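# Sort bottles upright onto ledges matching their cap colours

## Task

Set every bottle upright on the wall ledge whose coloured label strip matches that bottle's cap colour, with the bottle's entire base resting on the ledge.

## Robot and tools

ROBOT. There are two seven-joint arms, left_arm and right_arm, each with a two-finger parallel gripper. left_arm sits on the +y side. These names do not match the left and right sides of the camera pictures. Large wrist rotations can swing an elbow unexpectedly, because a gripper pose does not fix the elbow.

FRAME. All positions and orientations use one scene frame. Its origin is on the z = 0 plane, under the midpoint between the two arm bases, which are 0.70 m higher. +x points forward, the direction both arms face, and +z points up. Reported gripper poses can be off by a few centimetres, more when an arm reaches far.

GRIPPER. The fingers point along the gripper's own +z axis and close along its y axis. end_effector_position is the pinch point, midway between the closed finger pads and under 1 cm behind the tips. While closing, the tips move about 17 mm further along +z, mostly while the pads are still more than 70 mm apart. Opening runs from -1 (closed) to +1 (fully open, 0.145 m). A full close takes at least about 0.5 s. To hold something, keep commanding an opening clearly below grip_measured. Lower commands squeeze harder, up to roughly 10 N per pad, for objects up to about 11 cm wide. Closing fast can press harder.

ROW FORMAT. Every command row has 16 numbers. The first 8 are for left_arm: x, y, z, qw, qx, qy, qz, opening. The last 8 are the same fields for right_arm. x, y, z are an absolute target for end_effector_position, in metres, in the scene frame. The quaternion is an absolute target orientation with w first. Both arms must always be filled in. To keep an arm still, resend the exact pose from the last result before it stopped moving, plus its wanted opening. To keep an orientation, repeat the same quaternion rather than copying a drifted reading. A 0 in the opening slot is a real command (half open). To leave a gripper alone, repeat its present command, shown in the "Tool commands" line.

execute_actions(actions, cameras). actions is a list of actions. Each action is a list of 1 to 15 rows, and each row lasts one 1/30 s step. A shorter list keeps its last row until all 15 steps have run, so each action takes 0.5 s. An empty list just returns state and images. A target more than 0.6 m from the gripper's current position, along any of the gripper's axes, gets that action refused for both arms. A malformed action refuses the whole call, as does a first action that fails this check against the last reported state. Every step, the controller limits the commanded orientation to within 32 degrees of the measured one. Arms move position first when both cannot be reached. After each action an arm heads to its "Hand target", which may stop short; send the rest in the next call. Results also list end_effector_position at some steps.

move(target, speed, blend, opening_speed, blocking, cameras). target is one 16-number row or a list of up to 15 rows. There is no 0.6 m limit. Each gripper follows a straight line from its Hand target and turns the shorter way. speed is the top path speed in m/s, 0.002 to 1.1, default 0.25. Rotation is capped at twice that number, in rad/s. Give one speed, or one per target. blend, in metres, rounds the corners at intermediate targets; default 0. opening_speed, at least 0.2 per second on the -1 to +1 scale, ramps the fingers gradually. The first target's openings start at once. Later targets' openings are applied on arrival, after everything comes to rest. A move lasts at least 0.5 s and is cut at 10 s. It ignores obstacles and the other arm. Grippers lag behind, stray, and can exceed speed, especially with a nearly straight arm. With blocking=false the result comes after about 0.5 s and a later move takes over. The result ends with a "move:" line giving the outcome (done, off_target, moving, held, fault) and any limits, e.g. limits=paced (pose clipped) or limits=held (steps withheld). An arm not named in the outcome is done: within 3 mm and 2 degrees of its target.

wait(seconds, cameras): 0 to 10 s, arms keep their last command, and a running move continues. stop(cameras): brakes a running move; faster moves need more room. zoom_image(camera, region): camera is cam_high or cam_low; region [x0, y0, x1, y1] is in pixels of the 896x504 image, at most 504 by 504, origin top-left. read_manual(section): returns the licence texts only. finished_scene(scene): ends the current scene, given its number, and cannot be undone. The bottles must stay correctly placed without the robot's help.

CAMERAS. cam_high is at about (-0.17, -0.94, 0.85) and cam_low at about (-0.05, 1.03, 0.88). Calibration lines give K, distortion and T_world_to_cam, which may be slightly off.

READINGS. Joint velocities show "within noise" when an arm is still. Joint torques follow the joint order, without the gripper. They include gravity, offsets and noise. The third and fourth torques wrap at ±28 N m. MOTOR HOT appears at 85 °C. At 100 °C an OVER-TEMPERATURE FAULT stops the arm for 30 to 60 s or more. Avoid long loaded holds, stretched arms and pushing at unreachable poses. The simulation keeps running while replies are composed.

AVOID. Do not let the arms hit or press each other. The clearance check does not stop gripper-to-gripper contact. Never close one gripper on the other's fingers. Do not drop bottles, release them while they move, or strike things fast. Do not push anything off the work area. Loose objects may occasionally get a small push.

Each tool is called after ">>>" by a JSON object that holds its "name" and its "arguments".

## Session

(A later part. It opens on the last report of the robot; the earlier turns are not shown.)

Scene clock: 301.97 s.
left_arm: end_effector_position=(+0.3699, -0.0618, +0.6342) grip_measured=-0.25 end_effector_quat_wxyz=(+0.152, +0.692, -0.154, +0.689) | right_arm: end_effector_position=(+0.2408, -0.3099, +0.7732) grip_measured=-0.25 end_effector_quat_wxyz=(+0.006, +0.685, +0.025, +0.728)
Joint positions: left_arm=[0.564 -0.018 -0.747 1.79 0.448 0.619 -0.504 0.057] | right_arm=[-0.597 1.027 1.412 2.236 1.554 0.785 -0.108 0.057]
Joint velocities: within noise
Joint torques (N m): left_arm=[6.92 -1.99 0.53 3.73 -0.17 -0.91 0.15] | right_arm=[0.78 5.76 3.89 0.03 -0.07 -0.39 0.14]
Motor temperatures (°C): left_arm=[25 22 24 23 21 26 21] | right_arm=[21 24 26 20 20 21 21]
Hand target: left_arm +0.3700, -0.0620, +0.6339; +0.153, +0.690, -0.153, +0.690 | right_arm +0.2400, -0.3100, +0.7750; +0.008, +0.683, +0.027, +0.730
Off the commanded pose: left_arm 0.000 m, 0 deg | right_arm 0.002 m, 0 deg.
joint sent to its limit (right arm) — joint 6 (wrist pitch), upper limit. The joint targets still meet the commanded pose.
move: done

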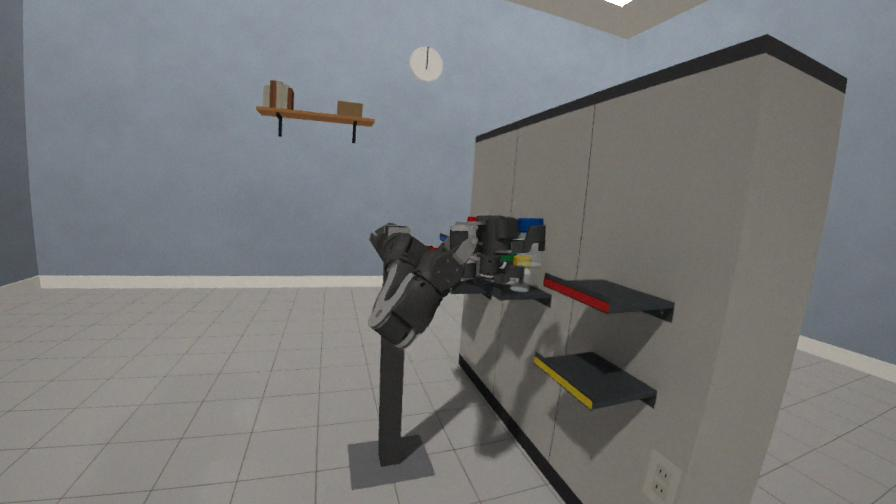

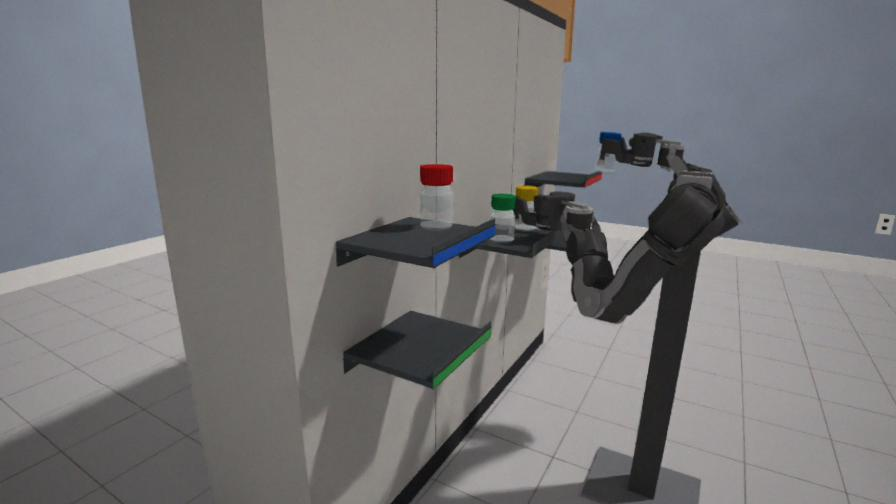

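>>> {"name": "move", "arguments": {"target": [0.37,-0.062,0.629,0.153,0.690,-0.153,0.690,-0.6,0.24,-0.31,0.775,0.008,0.683,0.027,0.730,-0.6], "speed": 0.02}}

>>> {"name": "zoom_image", "arguments": {"camera": "cam_high", "region": [470, 220, 560, 310]}}

>>> {"name": "zoom_image", "arguments": {"camera": "cam_low", "region": [470, 160, 590, 280]}}

Scene clock: 313.93 s.
left_arm: end_effector_position=(+0.3699, -0.0618, +0.6298) grip_measured=-0.25 end_effector_quat_wxyz=(+0.153, +0.692, -0.153, +0.689) | right_arm: end_effector_position=(+0.2408, -0.3099, +0.7732) grip_measured=-0.25 end_effector_quat_wxyz=(+0.006, +0.685, +0.025, +0.728)
Joint positions: left_arm=[0.556 -0.008 -0.757 1.784 0.447 0.596 -0.504 0.057] | right_arm=[-0.597 1.027 1.412 2.236 1.554 0.785 -0.108 0.057]
Joint velocities: within noise
Joint torques (N m): left_arm=[6.79 -1.96 0.51 3.67 -0.18 -0.91 0.14] | right_arm=[0.73 5.71 3.93 0.03 -0.05 -0.41 0.13]
Motor temperatures (°C): left_arm=[25 22 24 23 21 26 21] | right_arm=[21 24 25 20 20 21 21]
Hand target: left_arm +0.3700, -0.0620, +0.6290; +0.153, +0.690, -0.153, +0.690 | right_arm +0.2400, -0.3100, +0.7750; +0.008, +0.683, +0.027, +0.730
Off the commanded pose: left_arm 0.001 m, 0 deg | right_arm 0.002 m, 0 deg.
joint sent to its limit (right arm) — joint 6 (wrist pitch), upper limit. The joint targets still meet the commanded pose.
move: done

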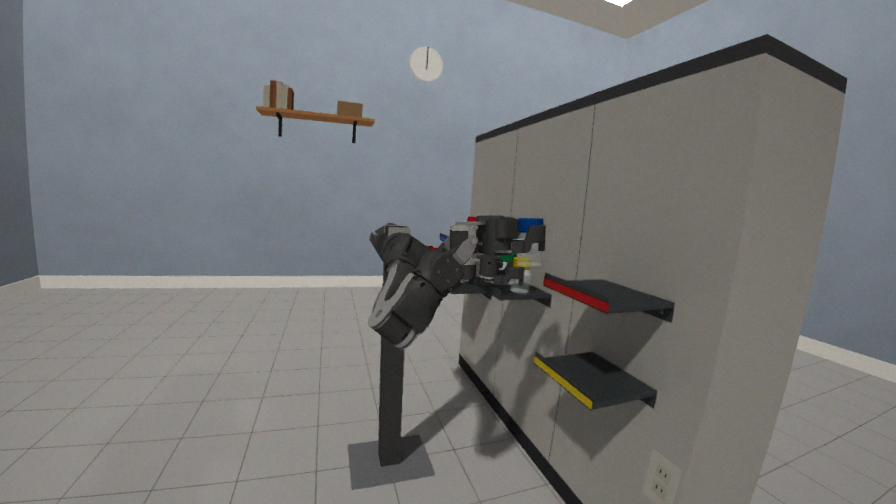

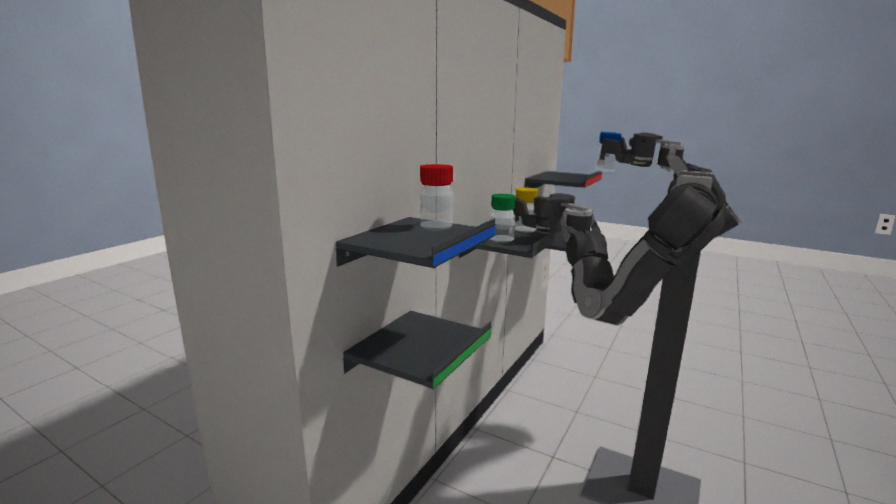

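Scaled by 5.600 from the camera's 896x504 image, which has a finer 1280x720 frame.

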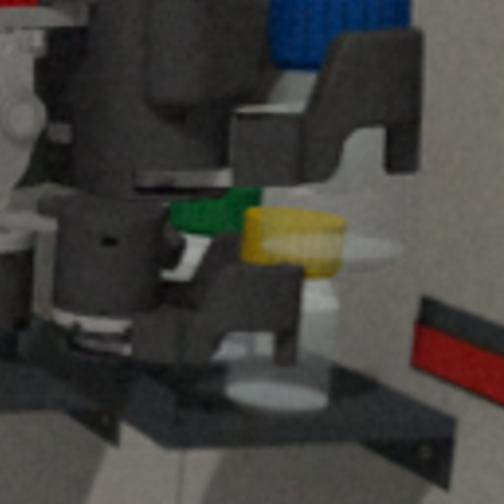

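Scaled by 4.200 from the camera's 896x504 image, which has a finer 1280x720 frame.

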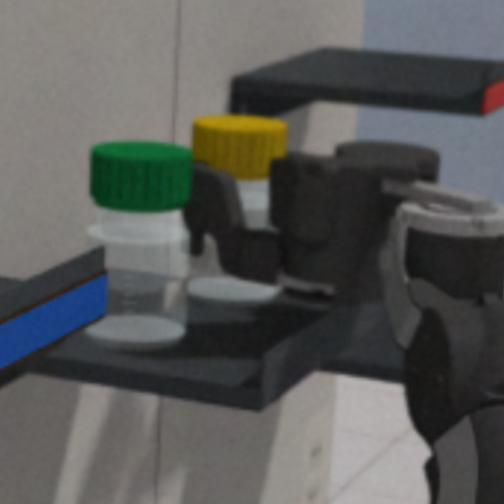

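>>> {"name": "move", "arguments": {"target": [0.37,-0.062,0.622,0.153,0.690,-0.153,0.690,-0.6,0.24,-0.31,0.775,0.008,0.683,0.027,0.730,-0.6], "speed": 0.02}}

>>> {"name": "zoom_image", "arguments": {"camera": "cam_high", "region": [470, 220, 560, 310]}}

Scene clock: 324.97 s.
left_arm: end_effector_position=(+0.3696, -0.0615, +0.6292) grip_measured=-0.25 end_effector_quat_wxyz=(+0.155, +0.684, -0.149, +0.697) | right_arm: end_effector_position=(+0.2408, -0.3099, +0.7732) grip_measured=-0.25 end_effector_quat_wxyz=(+0.006, +0.685, +0.025, +0.728)
Joint positions: left_arm=[0.548 0.003 -0.768 1.779 0.44 0.552 -0.504 0.057] | right_arm=[-0.597 1.027 1.412 2.236 1.554 0.785 -0.108 0.057]
Joint velocities: within noise
Joint torques (N m): left_arm=[5.66 -1.49 0.21 2.54 -0.02 -0.46 0.16] | right_arm=[0.7 5.79 3.99 0.12 -0.04 -0.39 0.13]
Motor temperatures (°C): left_arm=[25 22 24 23 21 26 21] | right_arm=[21 24 25 20 20 21 21]
Hand target: left_arm +0.3699, -0.0620, +0.6219; +0.153, +0.690, -0.153, +0.690 | right_arm +0.2400, -0.3100, +0.7750; +0.008, +0.683, +0.027, +0.730
Off the commanded pose: left_arm 0.007 m, 1 deg | right_arm 0.002 m, 0 deg.
joint sent to its limit (right arm) — joint 6 (wrist pitch), upper limit. The joint targets still meet the commanded pose.
move: off_target (left_arm)

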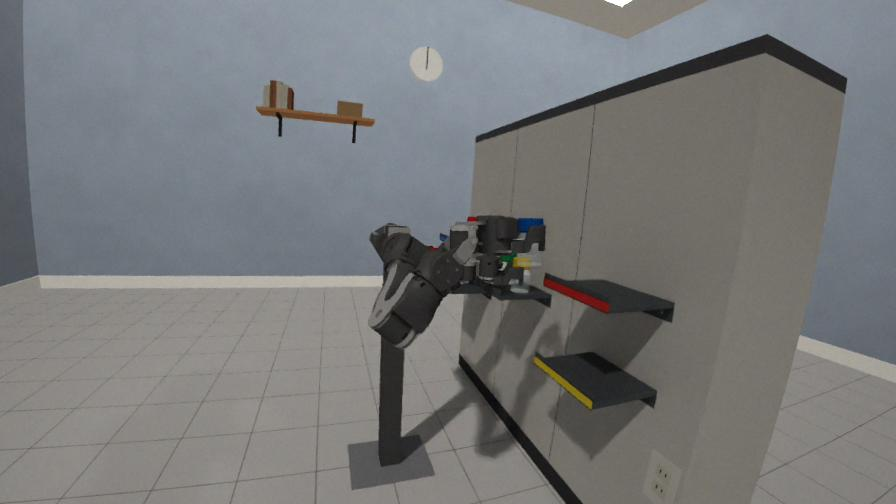

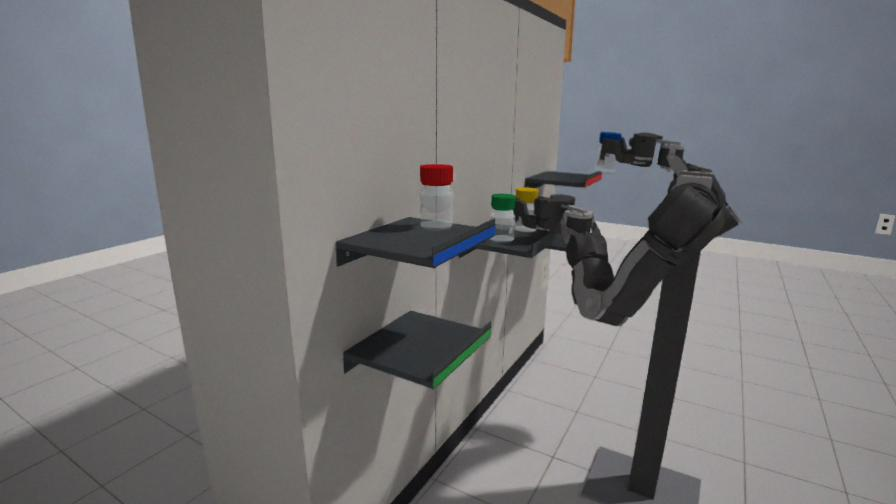

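Scaled by 5.600 from the camera's 896x504 image, which has a finer 1280x720 frame.

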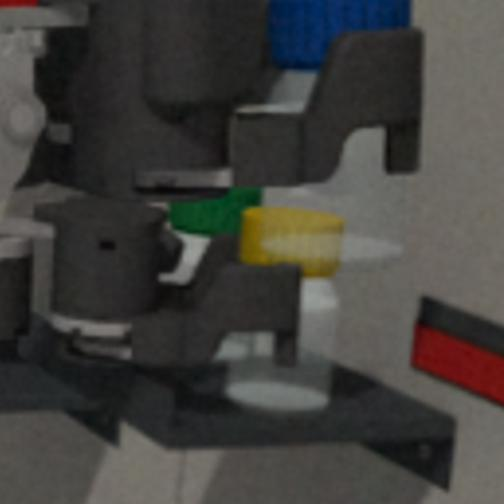

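>>> {"name": "move", "arguments": {"target": [[0.37,-0.062,0.628,0.153,0.690,-0.153,0.690,0.0,0.24,-0.31,0.775,0.008,0.683,0.027,0.730,-0.6],[0.28,-0.02,0.632,0.153,0.690,-0.153,0.690,0.1,0.24,-0.31,0.775,0.008,0.683,0.027,0.730,-0.6],[0.28,0.036,0.632,0.0616,0.7044,-0.0616,0.7044,0.1,0.24,-0.31,0.775,0.008,0.683,0.027,0.730,-0.6]], "opening_speed": 1.0, "blend": [0,0.02,0]}}

>>> {"name": "zoom_image", "arguments": {"camera": "cam_high", "region": [470, 220, 560, 310]}}

>>> {"name": "zoom_image", "arguments": {"camera": "cam_low", "region": [470, 160, 590, 280]}}

Scene clock: 345.83 s.
left_arm: end_effector_position=(+0.2802, +0.0344, +0.6321) grip_measured=+0.10 end_effector_quat_wxyz=(+0.064, +0.704, -0.064, +0.705) | right_arm: end_effector_position=(+0.2408, -0.3099, +0.7732) grip_measured=-0.25 end_effector_quat_wxyz=(+0.006, +0.685, +0.025, +0.728)
Joint positions: left_arm=[0.129 0.161 -0.743 2.376 0.288 0.77 -0.755 0.083] | right_arm=[-0.597 1.027 1.412 2.236 1.554 0.785 -0.108 0.057]
Joint velocities: within noise
Joint torques (N m): left_arm=[2.97 -1.07 0.49 4.56 -0.2 -0.42 -0.04] | right_arm=[0.75 5.6 3.93 0.09 -0.05 -0.39 0.14]
Motor temperatures (°C): left_arm=[25 22 23 23 21 25 21] | right_arm=[21 25 25 20 20 20 21]
Hand target: left_arm +0.2800, +0.0360, +0.6319; +0.062, +0.705, -0.062, +0.704 | right_arm +0.2400, -0.3100, +0.7750; +0.008, +0.683, +0.027, +0.730
Off the commanded pose: left_arm 0.002 m, 0 deg | right_arm 0.002 m, 0 deg.
joint sent to its limit (right arm) — joint 6 (wrist pitch), upper limit. The joint targets still meet the commanded pose.
move: done; blend cut to 0 m at target 2

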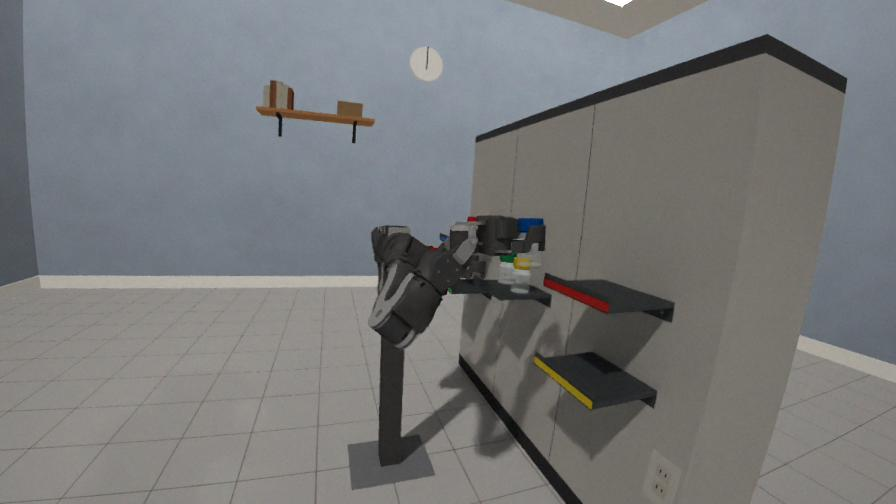

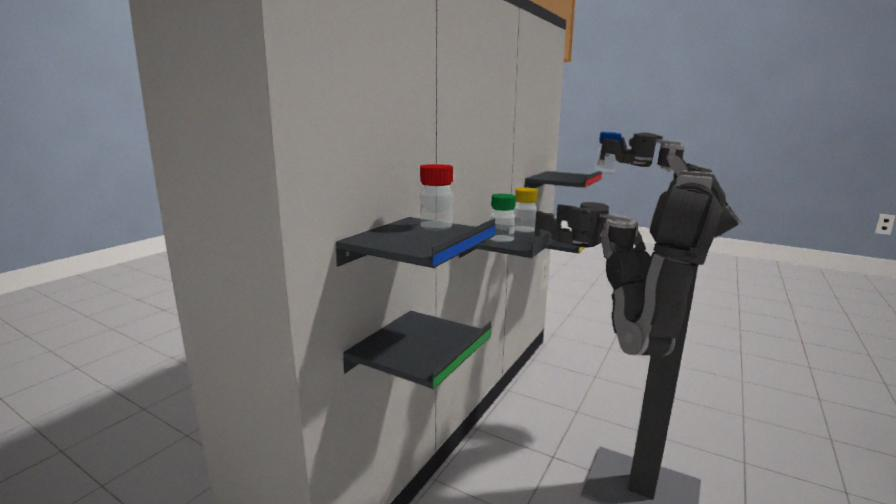

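Scaled by 5.600 from the camera's 896x504 image, which has a finer 1280x720 frame.

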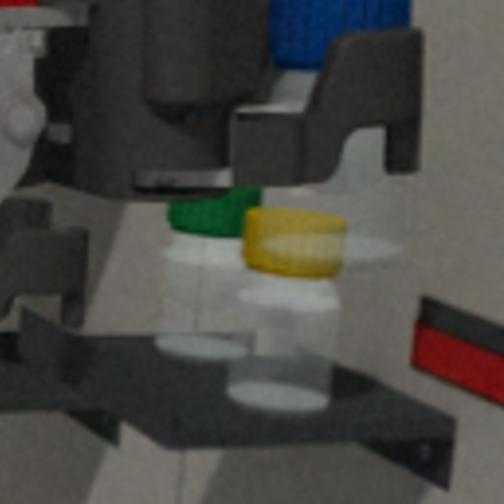

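Scaled by 4.200 from the camera's 896x504 image, which has a finer 1280x720 frame.

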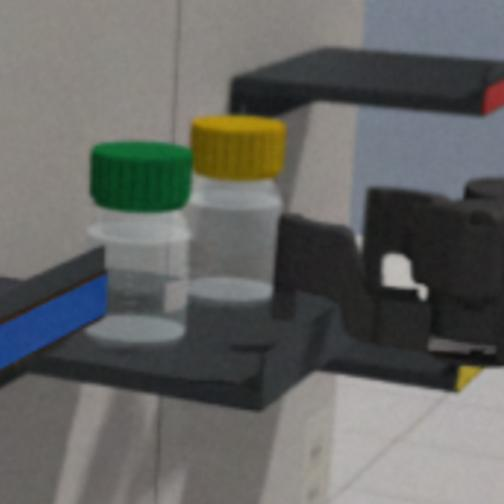

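>>> {"name": "move", "arguments": {"target": [[0.38,0.036,0.632,0.0616,0.7044,-0.0616,0.7044,0.1,0.24,-0.31,0.775,0.008,0.683,0.027,0.730,-0.6],[0.38,0.036,0.632,0.0616,0.7044,-0.0616,0.7044,-0.6,0.24,-0.31,0.775,0.008,0.683,0.027,0.730,-0.6]], "opening_speed": 1.2, "speed": 0.15}}

>>> {"name": "zoom_image", "arguments": {"camera": "cam_low", "region": [470, 160, 590, 280]}}

Scene clock: 362.80 s.
left_arm: end_effector_position=(+0.3802, +0.0374, +0.6331) grip_measured=-0.25 end_effector_quat_wxyz=(+0.059, +0.704, -0.059, +0.706) | right_arm: end_effector_position=(+0.2408, -0.3099, +0.7732) grip_measured=-0.25 end_effector_quat_wxyz=(+0.006, +0.685, +0.025, +0.728)
Joint positions: left_arm=[0.454 0.134 -0.571 1.949 0.438 0.656 -0.594 0.057] | right_arm=[-0.597 1.027 1.412 2.236 1.554 0.785 -0.108 0.057]
Joint velocities: within noise
Joint torques (N m): left_arm=[6.74 -0.94 0.38 3.84 -0.04 -0.62 0.21] | right_arm=[0.83 5.79 4 0.05 -0.07 -0.39 0.14]
Motor temperatures (°C): left_arm=[24 22 23 23 21 25 21] | right_arm=[21 25 25 20 20 20 21]
Hand target: left_arm +0.3800, +0.0360, +0.6321; +0.062, +0.704, -0.062, +0.704 | right_arm +0.2400, -0.3100, +0.7750; +0.008, +0.683, +0.027, +0.730
Off the commanded pose: left_arm 0.002 m, 0 deg | right_arm 0.002 m, 0 deg.
joint sent to its limit (right arm) — joint 6 (wrist pitch), upper limit. The joint targets still meet the commanded pose.
move: done

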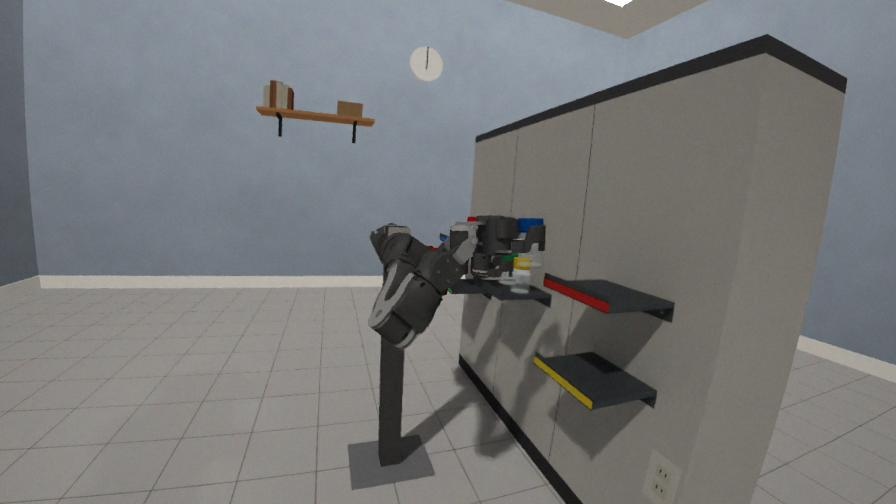

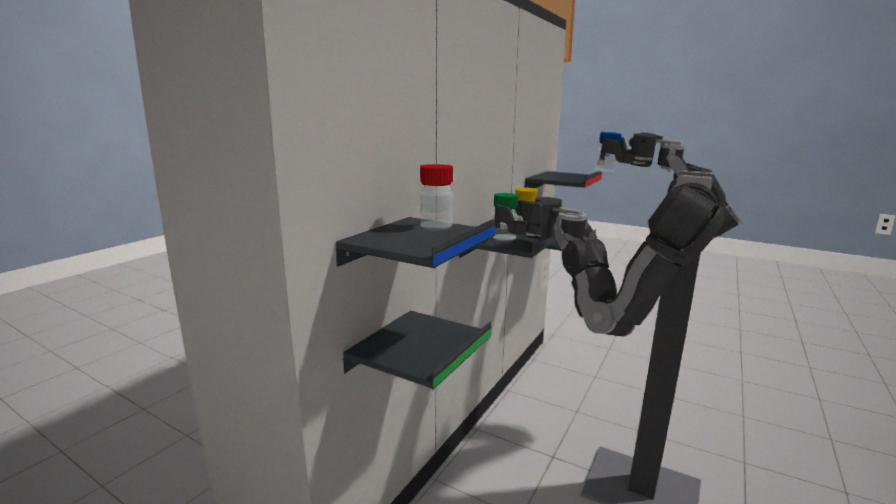

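Scaled by 4.200 from the camera's 896x504 image, which has a finer 1280x720 frame.

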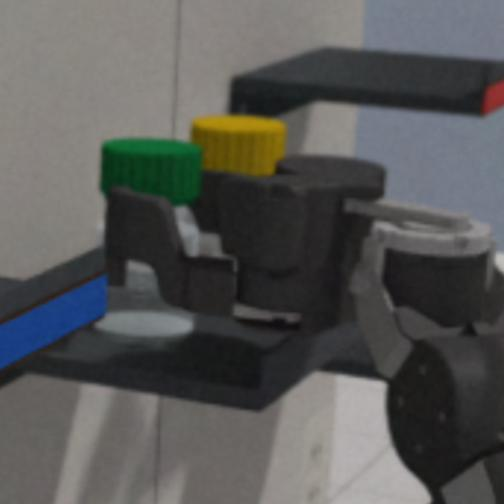

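>>> {"name": "move", "arguments": {"target": [[0.38,0.036,0.68,0.0616,0.7044,-0.0616,0.7044,-0.6,0.24,-0.31,0.775,0.008,0.683,0.027,0.730,-0.6],[0.285,0.06,0.66,0.0616,0.7044,-0.0616,0.7044,-0.6,0.24,-0.30,0.775,0,0.7071,0,0.7071,-0.6],[0.26,0.17,0.60,0,0.7071,0,0.7071,-0.6,0.26,-0.20,0.775,0,0.7071,0,0.7071,-0.6],[0.25,0.385,0.58,0,0.7071,0,0.7071,-0.6,0.26,-0.06,0.74,-0.123,0.696,0.123,0.696,-0.6],[0.375,0.39,0.58,0,0.7071,0,0.7071,-0.6,0.27,0.0,0.71,-0.153,0.690,0.153,0.690,-0.6],[0.375,0.39,0.548,0,0.7071,0,0.7071,-0.6,0.27,0.0,0.71,-0.153,0.690,0.153,0.690,-0.6]], "blend": [0.01,0.02,0.03,0.02,0.01,0], "speed": [0.2,0.25,0.25,0.25,0.2,0.1]}}

>>> {"name": "zoom_image", "arguments": {"camera": "cam_high", "region": [420, 200, 620, 330]}}

>>> {"name": "zoom_image", "arguments": {"camera": "cam_low", "region": [330, 180, 570, 400]}}

Scene clock: 386.07 s.
left_arm: end_effector_position=(+0.3742, +0.3901, +0.5439) grip_measured=-0.23 end_effector_quat_wxyz=(-0.001, +0.713, +0.002, +0.701) | right_arm: end_effector_position=(+0.2707, +0.0006, +0.7082) grip_measured=-0.25 end_effector_quat_wxyz=(-0.152, +0.693, +0.156, +0.687)
Joint positions: left_arm=[0.77 1.367 -1.341 1.276 1.586 -0.56 0.111 0.058] | right_arm=[0.886 0.326 -0.887 2.44 1.403 0.742 -1.385 0.057]
Joint velocities: within noise
Joint torques (N m): left_arm=[6 5.74 3.73 0.14 0.2 -0.98 0.24] | right_arm=[4.95 -0.88 1.91 1.29 -0.63 -0.21 0.01]
Motor temperatures (°C): left_arm=[25 22 23 23 21 25 21] | right_arm=[21 25 25 19 20 20 21]
Hand target: left_arm +0.3750, +0.3900, +0.5480; +0.000, +0.707, +0.000, +0.707 | right_arm +0.2706, +0.0004, +0.7100; -0.153, +0.691, +0.153, +0.690
Off the commanded pose: left_arm 0.004 m, 1 deg | right_arm 0.002 m, 1 deg.
joint sent to its limit (left arm) — joint 5 (forearm roll), upper limit. The joint targets still meet the commanded pose.
joint sent to its limit (right arm) — joint 4 (elbow), upper limit, where the elbow is as bent as it goes. The joint targets still meet the commanded pose.
move: off_target (left_arm)

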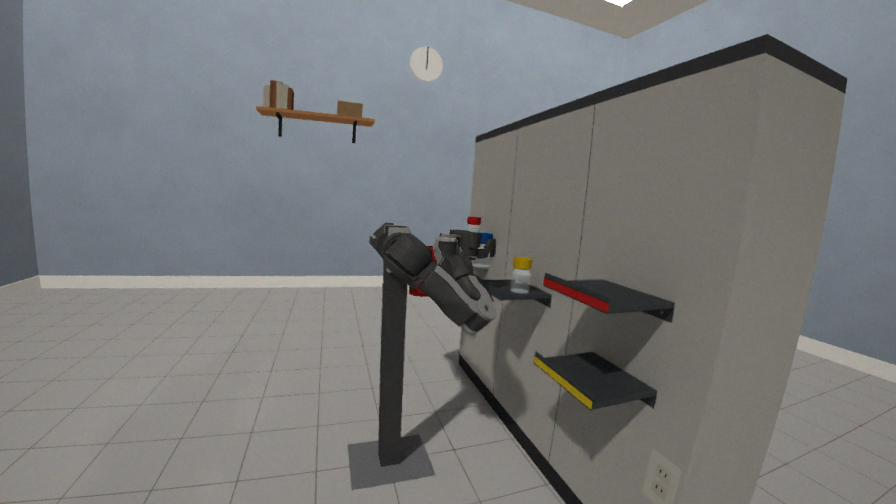

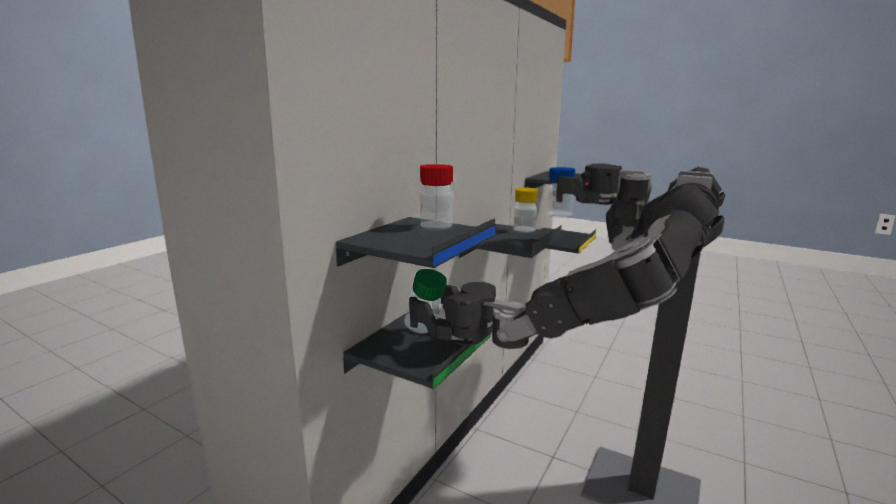

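Scaled by 2.520 from the camera's 896x504 image, which has a finer 1280x720 frame.

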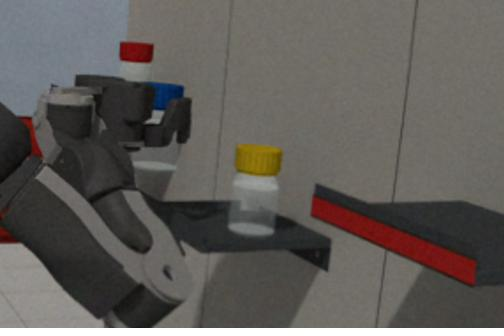

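Scaled by 2.100 from the camera's 896x504 image, which has a finer 1280x720 frame.

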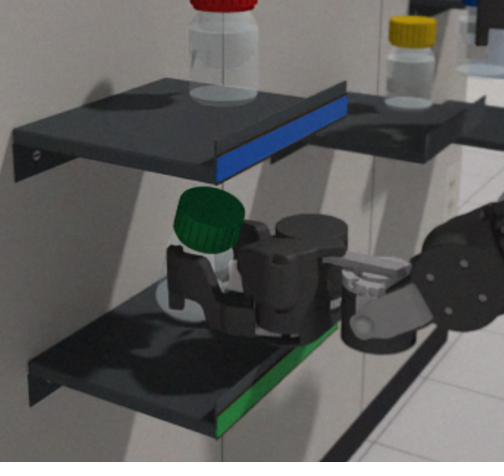

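>>> {"name": "move", "arguments": {"target": [0.375,0.39,0.57,0,0.819,0,0.573,-0.6,0.27,0.0,0.71,-0.153,0.690,0.153,0.690,-0.6], "speed": 0.15}}

>>> {"name": "zoom_image", "arguments": {"camera": "cam_low", "region": [330, 180, 570, 400]}}

Scene clock: 405.53 s.
left_arm: end_effector_position=(+0.3745, +0.3883, +0.5665) grip_measured=-0.23 end_effector_quat_wxyz=(+0.004, +0.823, -0.001, +0.568) | right_arm: end_effector_position=(+0.2706, +0.0007, +0.7084) grip_measured=-0.25 end_effector_quat_wxyz=(-0.152, +0.693, +0.156, +0.687)
Joint positions: left_arm=[1.024 1.485 -1.316 1.41 1.546 0.067 0.085 0.058] | right_arm=[0.886 0.325 -0.887 2.44 1.403 0.742 -1.385 0.057]
Joint velocities: within noise
Joint torques (N m): left_arm=[6.42 4.76 3.95 0.57 0.15 -0.8 -0.03] | right_arm=[4.68 -0.7 1.88 1.25 -0.65 -0.21 -0.02]
Motor temperatures (°C): left_arm=[25 23 25 22 21 26 21] | right_arm=[22 24 25 19 21 20 21]
Hand target: left_arm +0.3750, +0.3899, +0.5700; +0.000, +0.819, +0.000, +0.573 | right_arm +0.2705, +0.0004, +0.7100; -0.153, +0.691, +0.153, +0.690
Off the commanded pose: left_arm 0.004 m, 1 deg | right_arm 0.002 m, 1 deg.
joint sent to its limit (right arm) — joint 4 (elbow), upper limit, where the elbow is as bent as it goes. The joint targets still meet the commanded pose.
move: off_target (left_arm)

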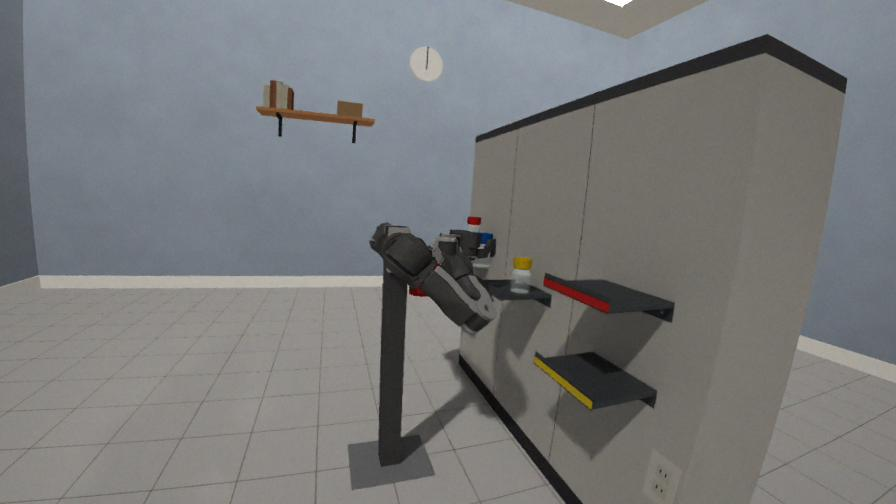

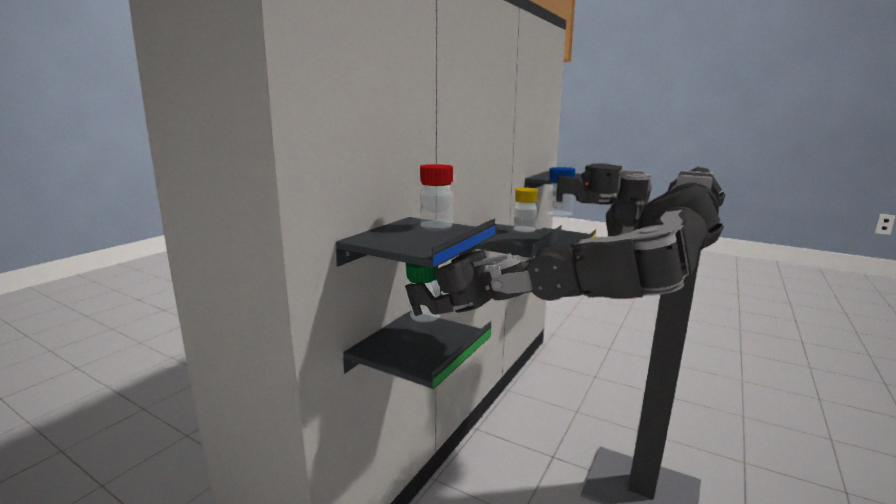

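Scaled by 2.100 from the camera's 896x504 image, which has a finer 1280x720 frame.

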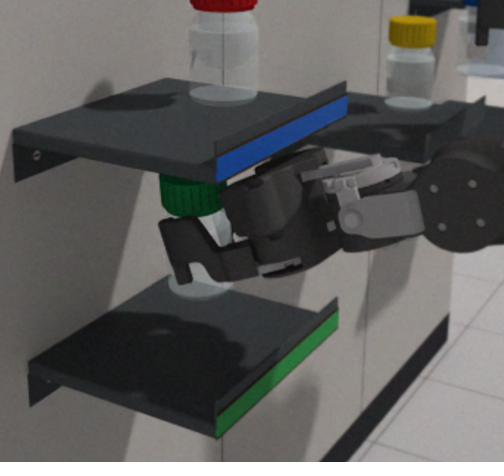

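>>> {"name": "move", "arguments": {"target": [0.375,0.39,0.532,0,0.819,0,0.573,-0.6,0.27,0.0,0.71,-0.153,0.690,0.153,0.690,-0.6], "speed": 0.05}}

>>> {"name": "zoom_image", "arguments": {"camera": "cam_low", "region": [330, 180, 570, 400]}}

Scene clock: 411.87 s.
left_arm: end_effector_position=(+0.3747, +0.3913, +0.5329) grip_measured=-0.23 end_effector_quat_wxyz=(-0.002, +0.820, +0.002, +0.572) | right_arm: end_effector_position=(+0.2706, +0.0007, +0.7084) grip_measured=-0.25 end_effector_quat_wxyz=(-0.152, +0.693, +0.156, +0.687)
Joint positions: left_arm=[0.918 1.424 -1.334 1.338 1.543 -0.068 0.085 0.058] | right_arm=[0.886 0.325 -0.887 2.44 1.403 0.742 -1.385 0.057]
Joint velocities: within noise
Joint torques (N m): left_arm=[5.24 4.21 2.91 0.14 0.15 -0.85 0.19] | right_arm=[4.68 -0.8 2 1.24 -0.63 -0.22 0.02]
Motor temperatures (°C): left_arm=[25 23 25 22 21 26 21] | right_arm=[22 24 24 19 21 20 21]
Hand target: left_arm +0.3750, +0.3901, +0.5320; +0.000, +0.819, +0.000, +0.573 | right_arm +0.2705, +0.0004, +0.7100; -0.153, +0.691, +0.153, +0.690
Off the commanded pose: left_arm 0.002 m, 0 deg | right_arm 0.002 m, 1 deg.
joint sent to its limit (right arm) — joint 4 (elbow), upper limit, where the elbow is as bent as it goes. The joint targets still meet the commanded pose.
move: done

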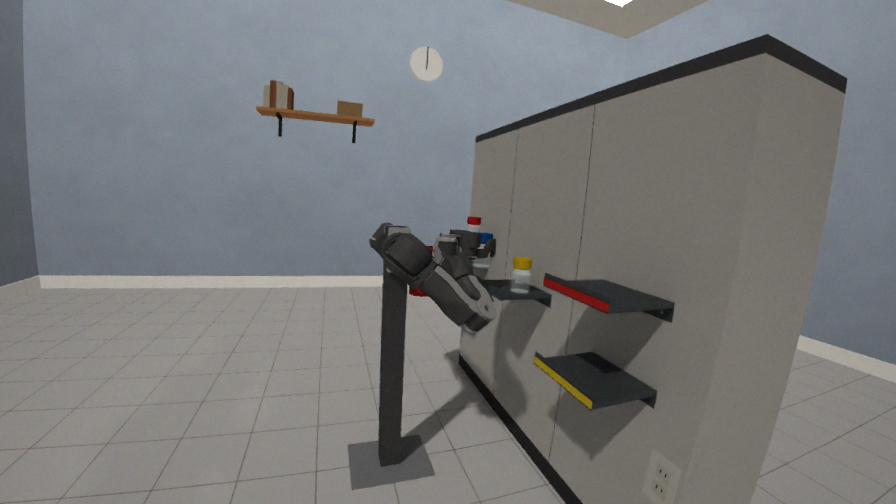

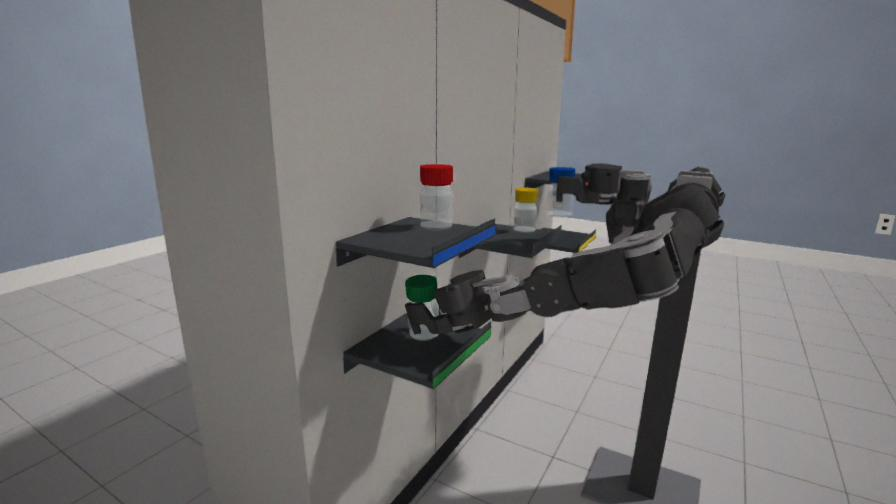

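Scaled by 2.100 from the camera's 896x504 image, which has a finer 1280x720 frame.

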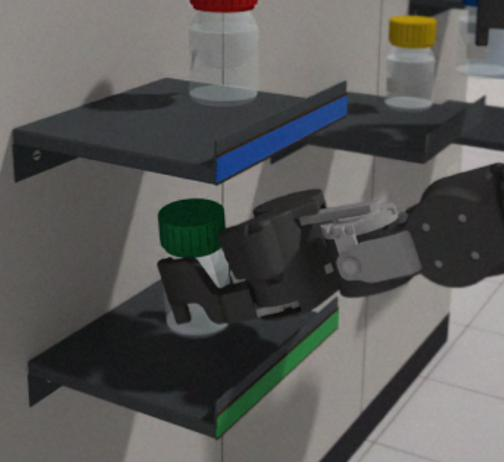

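>>> {"name": "move", "arguments": {"target": [0.375,0.39,0.522,0,0.819,0,0.573,-0.6,0.27,0.0,0.71,-0.153,0.690,0.153,0.690,-0.6], "speed": 0.02}}

>>> {"name": "zoom_image", "arguments": {"camera": "cam_low", "region": [330, 180, 570, 400]}}

Scene clock: 419.23 s.
left_arm: end_effector_position=(+0.3773, +0.3922, +0.5323) grip_measured=-0.24 end_effector_quat_wxyz=(-0.003, +0.809, +0.001, +0.587) | right_arm: end_effector_position=(+0.2706, +0.0007, +0.7084) grip_measured=-0.25 end_effector_quat_wxyz=(-0.152, +0.693, +0.156, +0.687)
Joint positions: left_arm=[0.902 1.408 -1.335 1.317 1.543 -0.125 0.09 0.058] | right_arm=[0.886 0.325 -0.887 2.44 1.403 0.742 -1.385 0.057]
Joint velocities: within noise
Joint torques (N m): left_arm=[3.86 3.42 1.44 -0.23 0.17 -0.11 0.14] | right_arm=[4.71 -0.83 1.96 1.22 -0.64 -0.2 -0.01]
Motor temperatures (°C): left_arm=[25 23 26 22 21 26 21] | right_arm=[22 24 24 19 21 20 21]
Hand target: left_arm +0.3748, +0.3900, +0.5222; +0.000, +0.819, +0.000, +0.573 | right_arm +0.2705, +0.0004, +0.7100; -0.153, +0.691, +0.153, +0.690
Off the commanded pose: left_arm 0.011 m, 2 deg | right_arm 0.002 m, 1 deg.
joint sent to its limit (right arm) — joint 4 (elbow), upper limit, where the elbow is as bent as it goes. The joint targets still meet the commanded pose.
move: off_target (left_arm)

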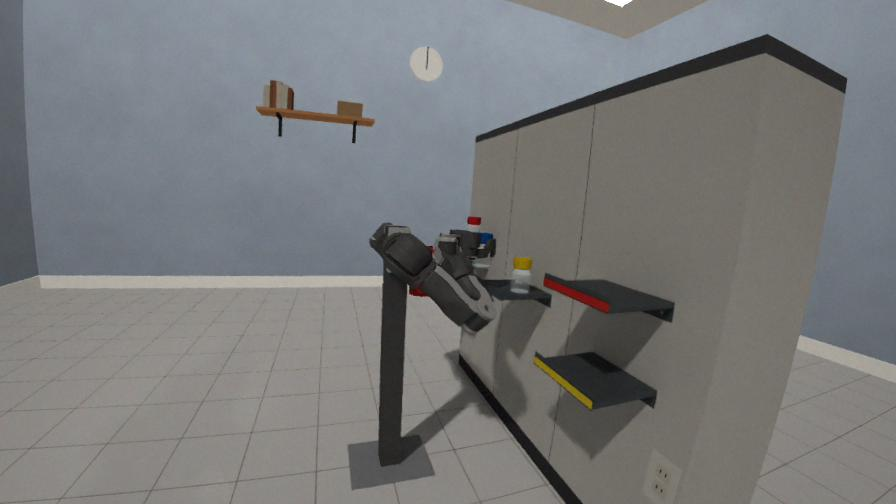

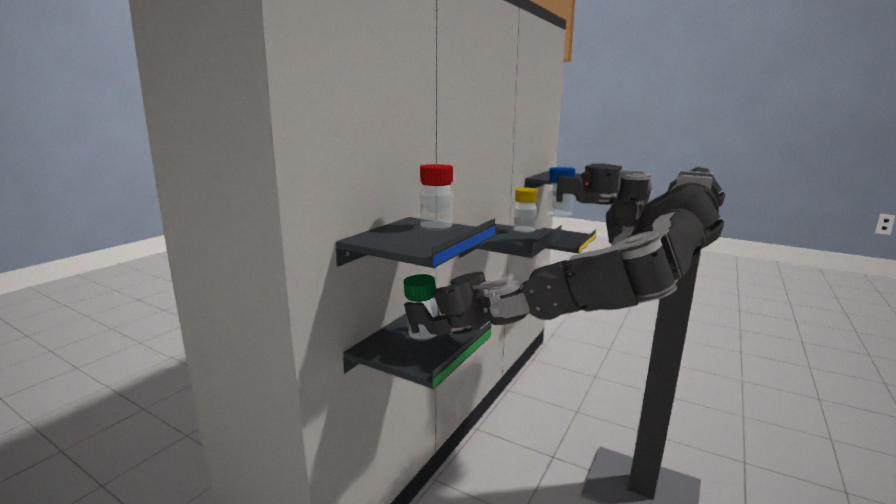

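Scaled by 2.100 from the camera's 896x504 image, which has a finer 1280x720 frame.

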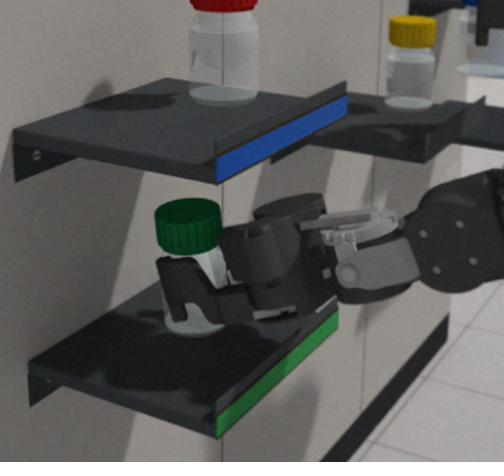

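>>> {"name": "move", "arguments": {"target": [[0.375,0.39,0.531,0,0.819,0,0.573,0.1,0.27,0.0,0.71,-0.153,0.690,0.153,0.690,-0.6],[0.26,0.37,0.58,0,0.7071,0,0.7071,0.3,0.372,0.035,0.71,-0.153,0.690,0.153,0.690,-0.6],[0.23,0.33,0.66,0,0.7071,0,0.7071,0.3,0.372,0.035,0.66,-0.153,0.690,0.153,0.690,-0.6],[0.24,0.326,0.735,0,0.7071,0,0.7071,0.3,0.372,0.035,0.638,-0.153,0.690,0.153,0.690,-0.6]], "blend": [0,0.01,0.02,0], "opening_speed": 1.0, "speed": [0.02,0.15,0.15,0.1]}}

>>> {"name": "zoom_image", "arguments": {"camera": "cam_high", "region": [420, 200, 620, 330]}}

>>> {"name": "zoom_image", "arguments": {"camera": "cam_low", "region": [330, 140, 590, 390]}}

Scene clock: 438.57 s.
left_arm: end_effector_position=(+0.2409, +0.3253, +0.7358) grip_measured=+0.30 end_effector_quat_wxyz=(-0.137, +0.545, +0.137, +0.816) | right_arm: end_effector_position=(+0.3721, +0.0339, +0.6433) grip_measured=-0.25 end_effector_quat_wxyz=(-0.152, +0.685, +0.150, +0.697)
Joint positions: left_arm=[1.352 2.011 -1.561 2.432 1.235 -0.496 -0.913 0.098] | right_arm=[0.882 0.337 -1.071 1.866 0.968 0.348 -0.816 0.057]
Joint velocities: within noise
Joint torques (N m): left_arm=[1.52 1.23 1.61 0.58 -0.25 -0.32 0.01] | right_arm=[4.73 -0.51 2.41 1.48 -0.11 -0.21 0.19]
Motor temperatures (°C): left_arm=[24 23 25 22 21 25 21] | right_arm=[22 24 24 19 21 20 21]
Hand target: left_arm +0.2409, +0.3260, +0.7348; -0.139, +0.547, +0.138, +0.814 | right_arm +0.3720, +0.0349, +0.6380; -0.153, +0.690, +0.153, +0.690
Off the commanded pose: left_arm 0.001 m, 32 deg | right_arm 0.005 m, 1 deg.
joint read past its limit (left arm) — joint 2 (shoulder roll), upper limit; joint 4 (elbow), upper limit, where the elbow is as bent as it goes.
joint sent to its limit (left arm) — joint 2 (shoulder roll), upper limit; joint 4 (elbow), upper limit, where the elbow is as bent as it goes. The joint targets are off in orientation, not in position.
move: off_target (left_arm, right_arm); blend cut to 0 m at target 2; target 2's new opening was sent with left_arm's hand 0.002 m and 3 deg from that target; limits=paced

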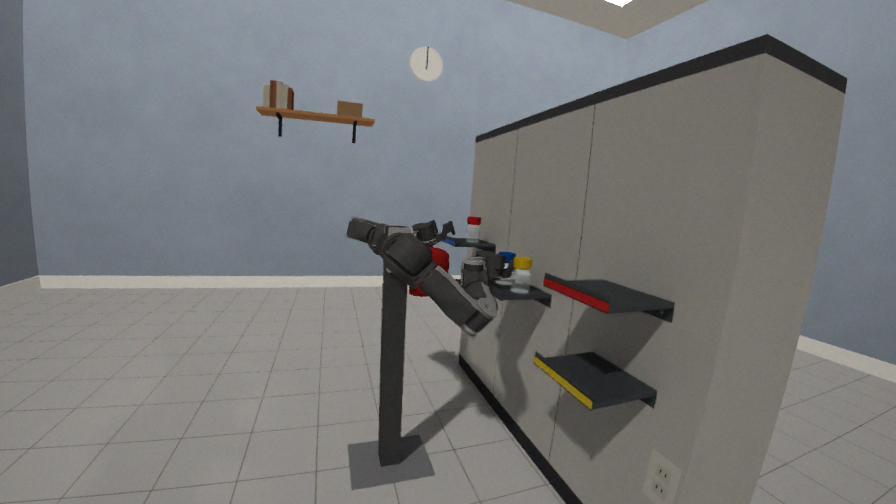

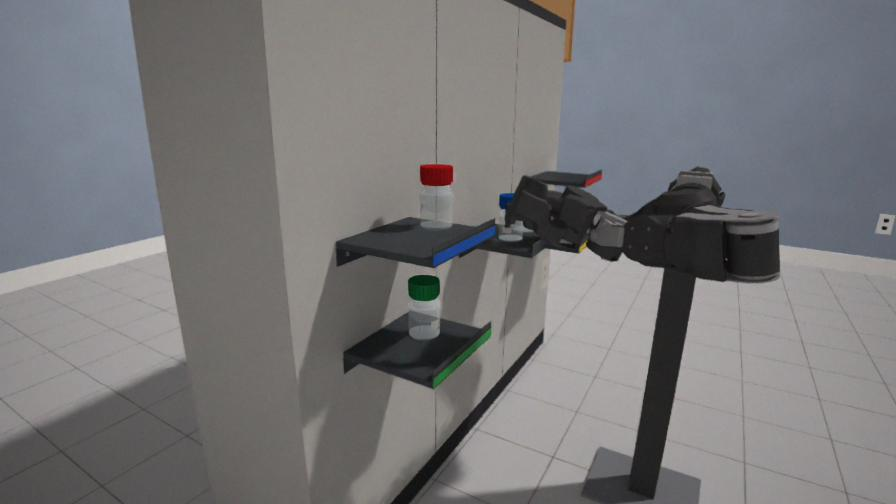

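Scaled by 2.520 from the camera's 896x504 image, which has a finer 1280x720 frame.

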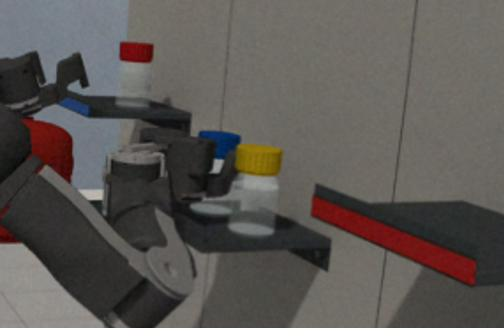

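Scaled by 1.938 from the camera's 896x504 image, which has a finer 1280x720 frame.

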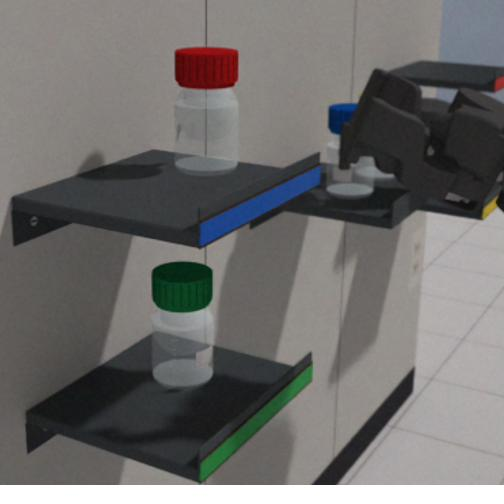

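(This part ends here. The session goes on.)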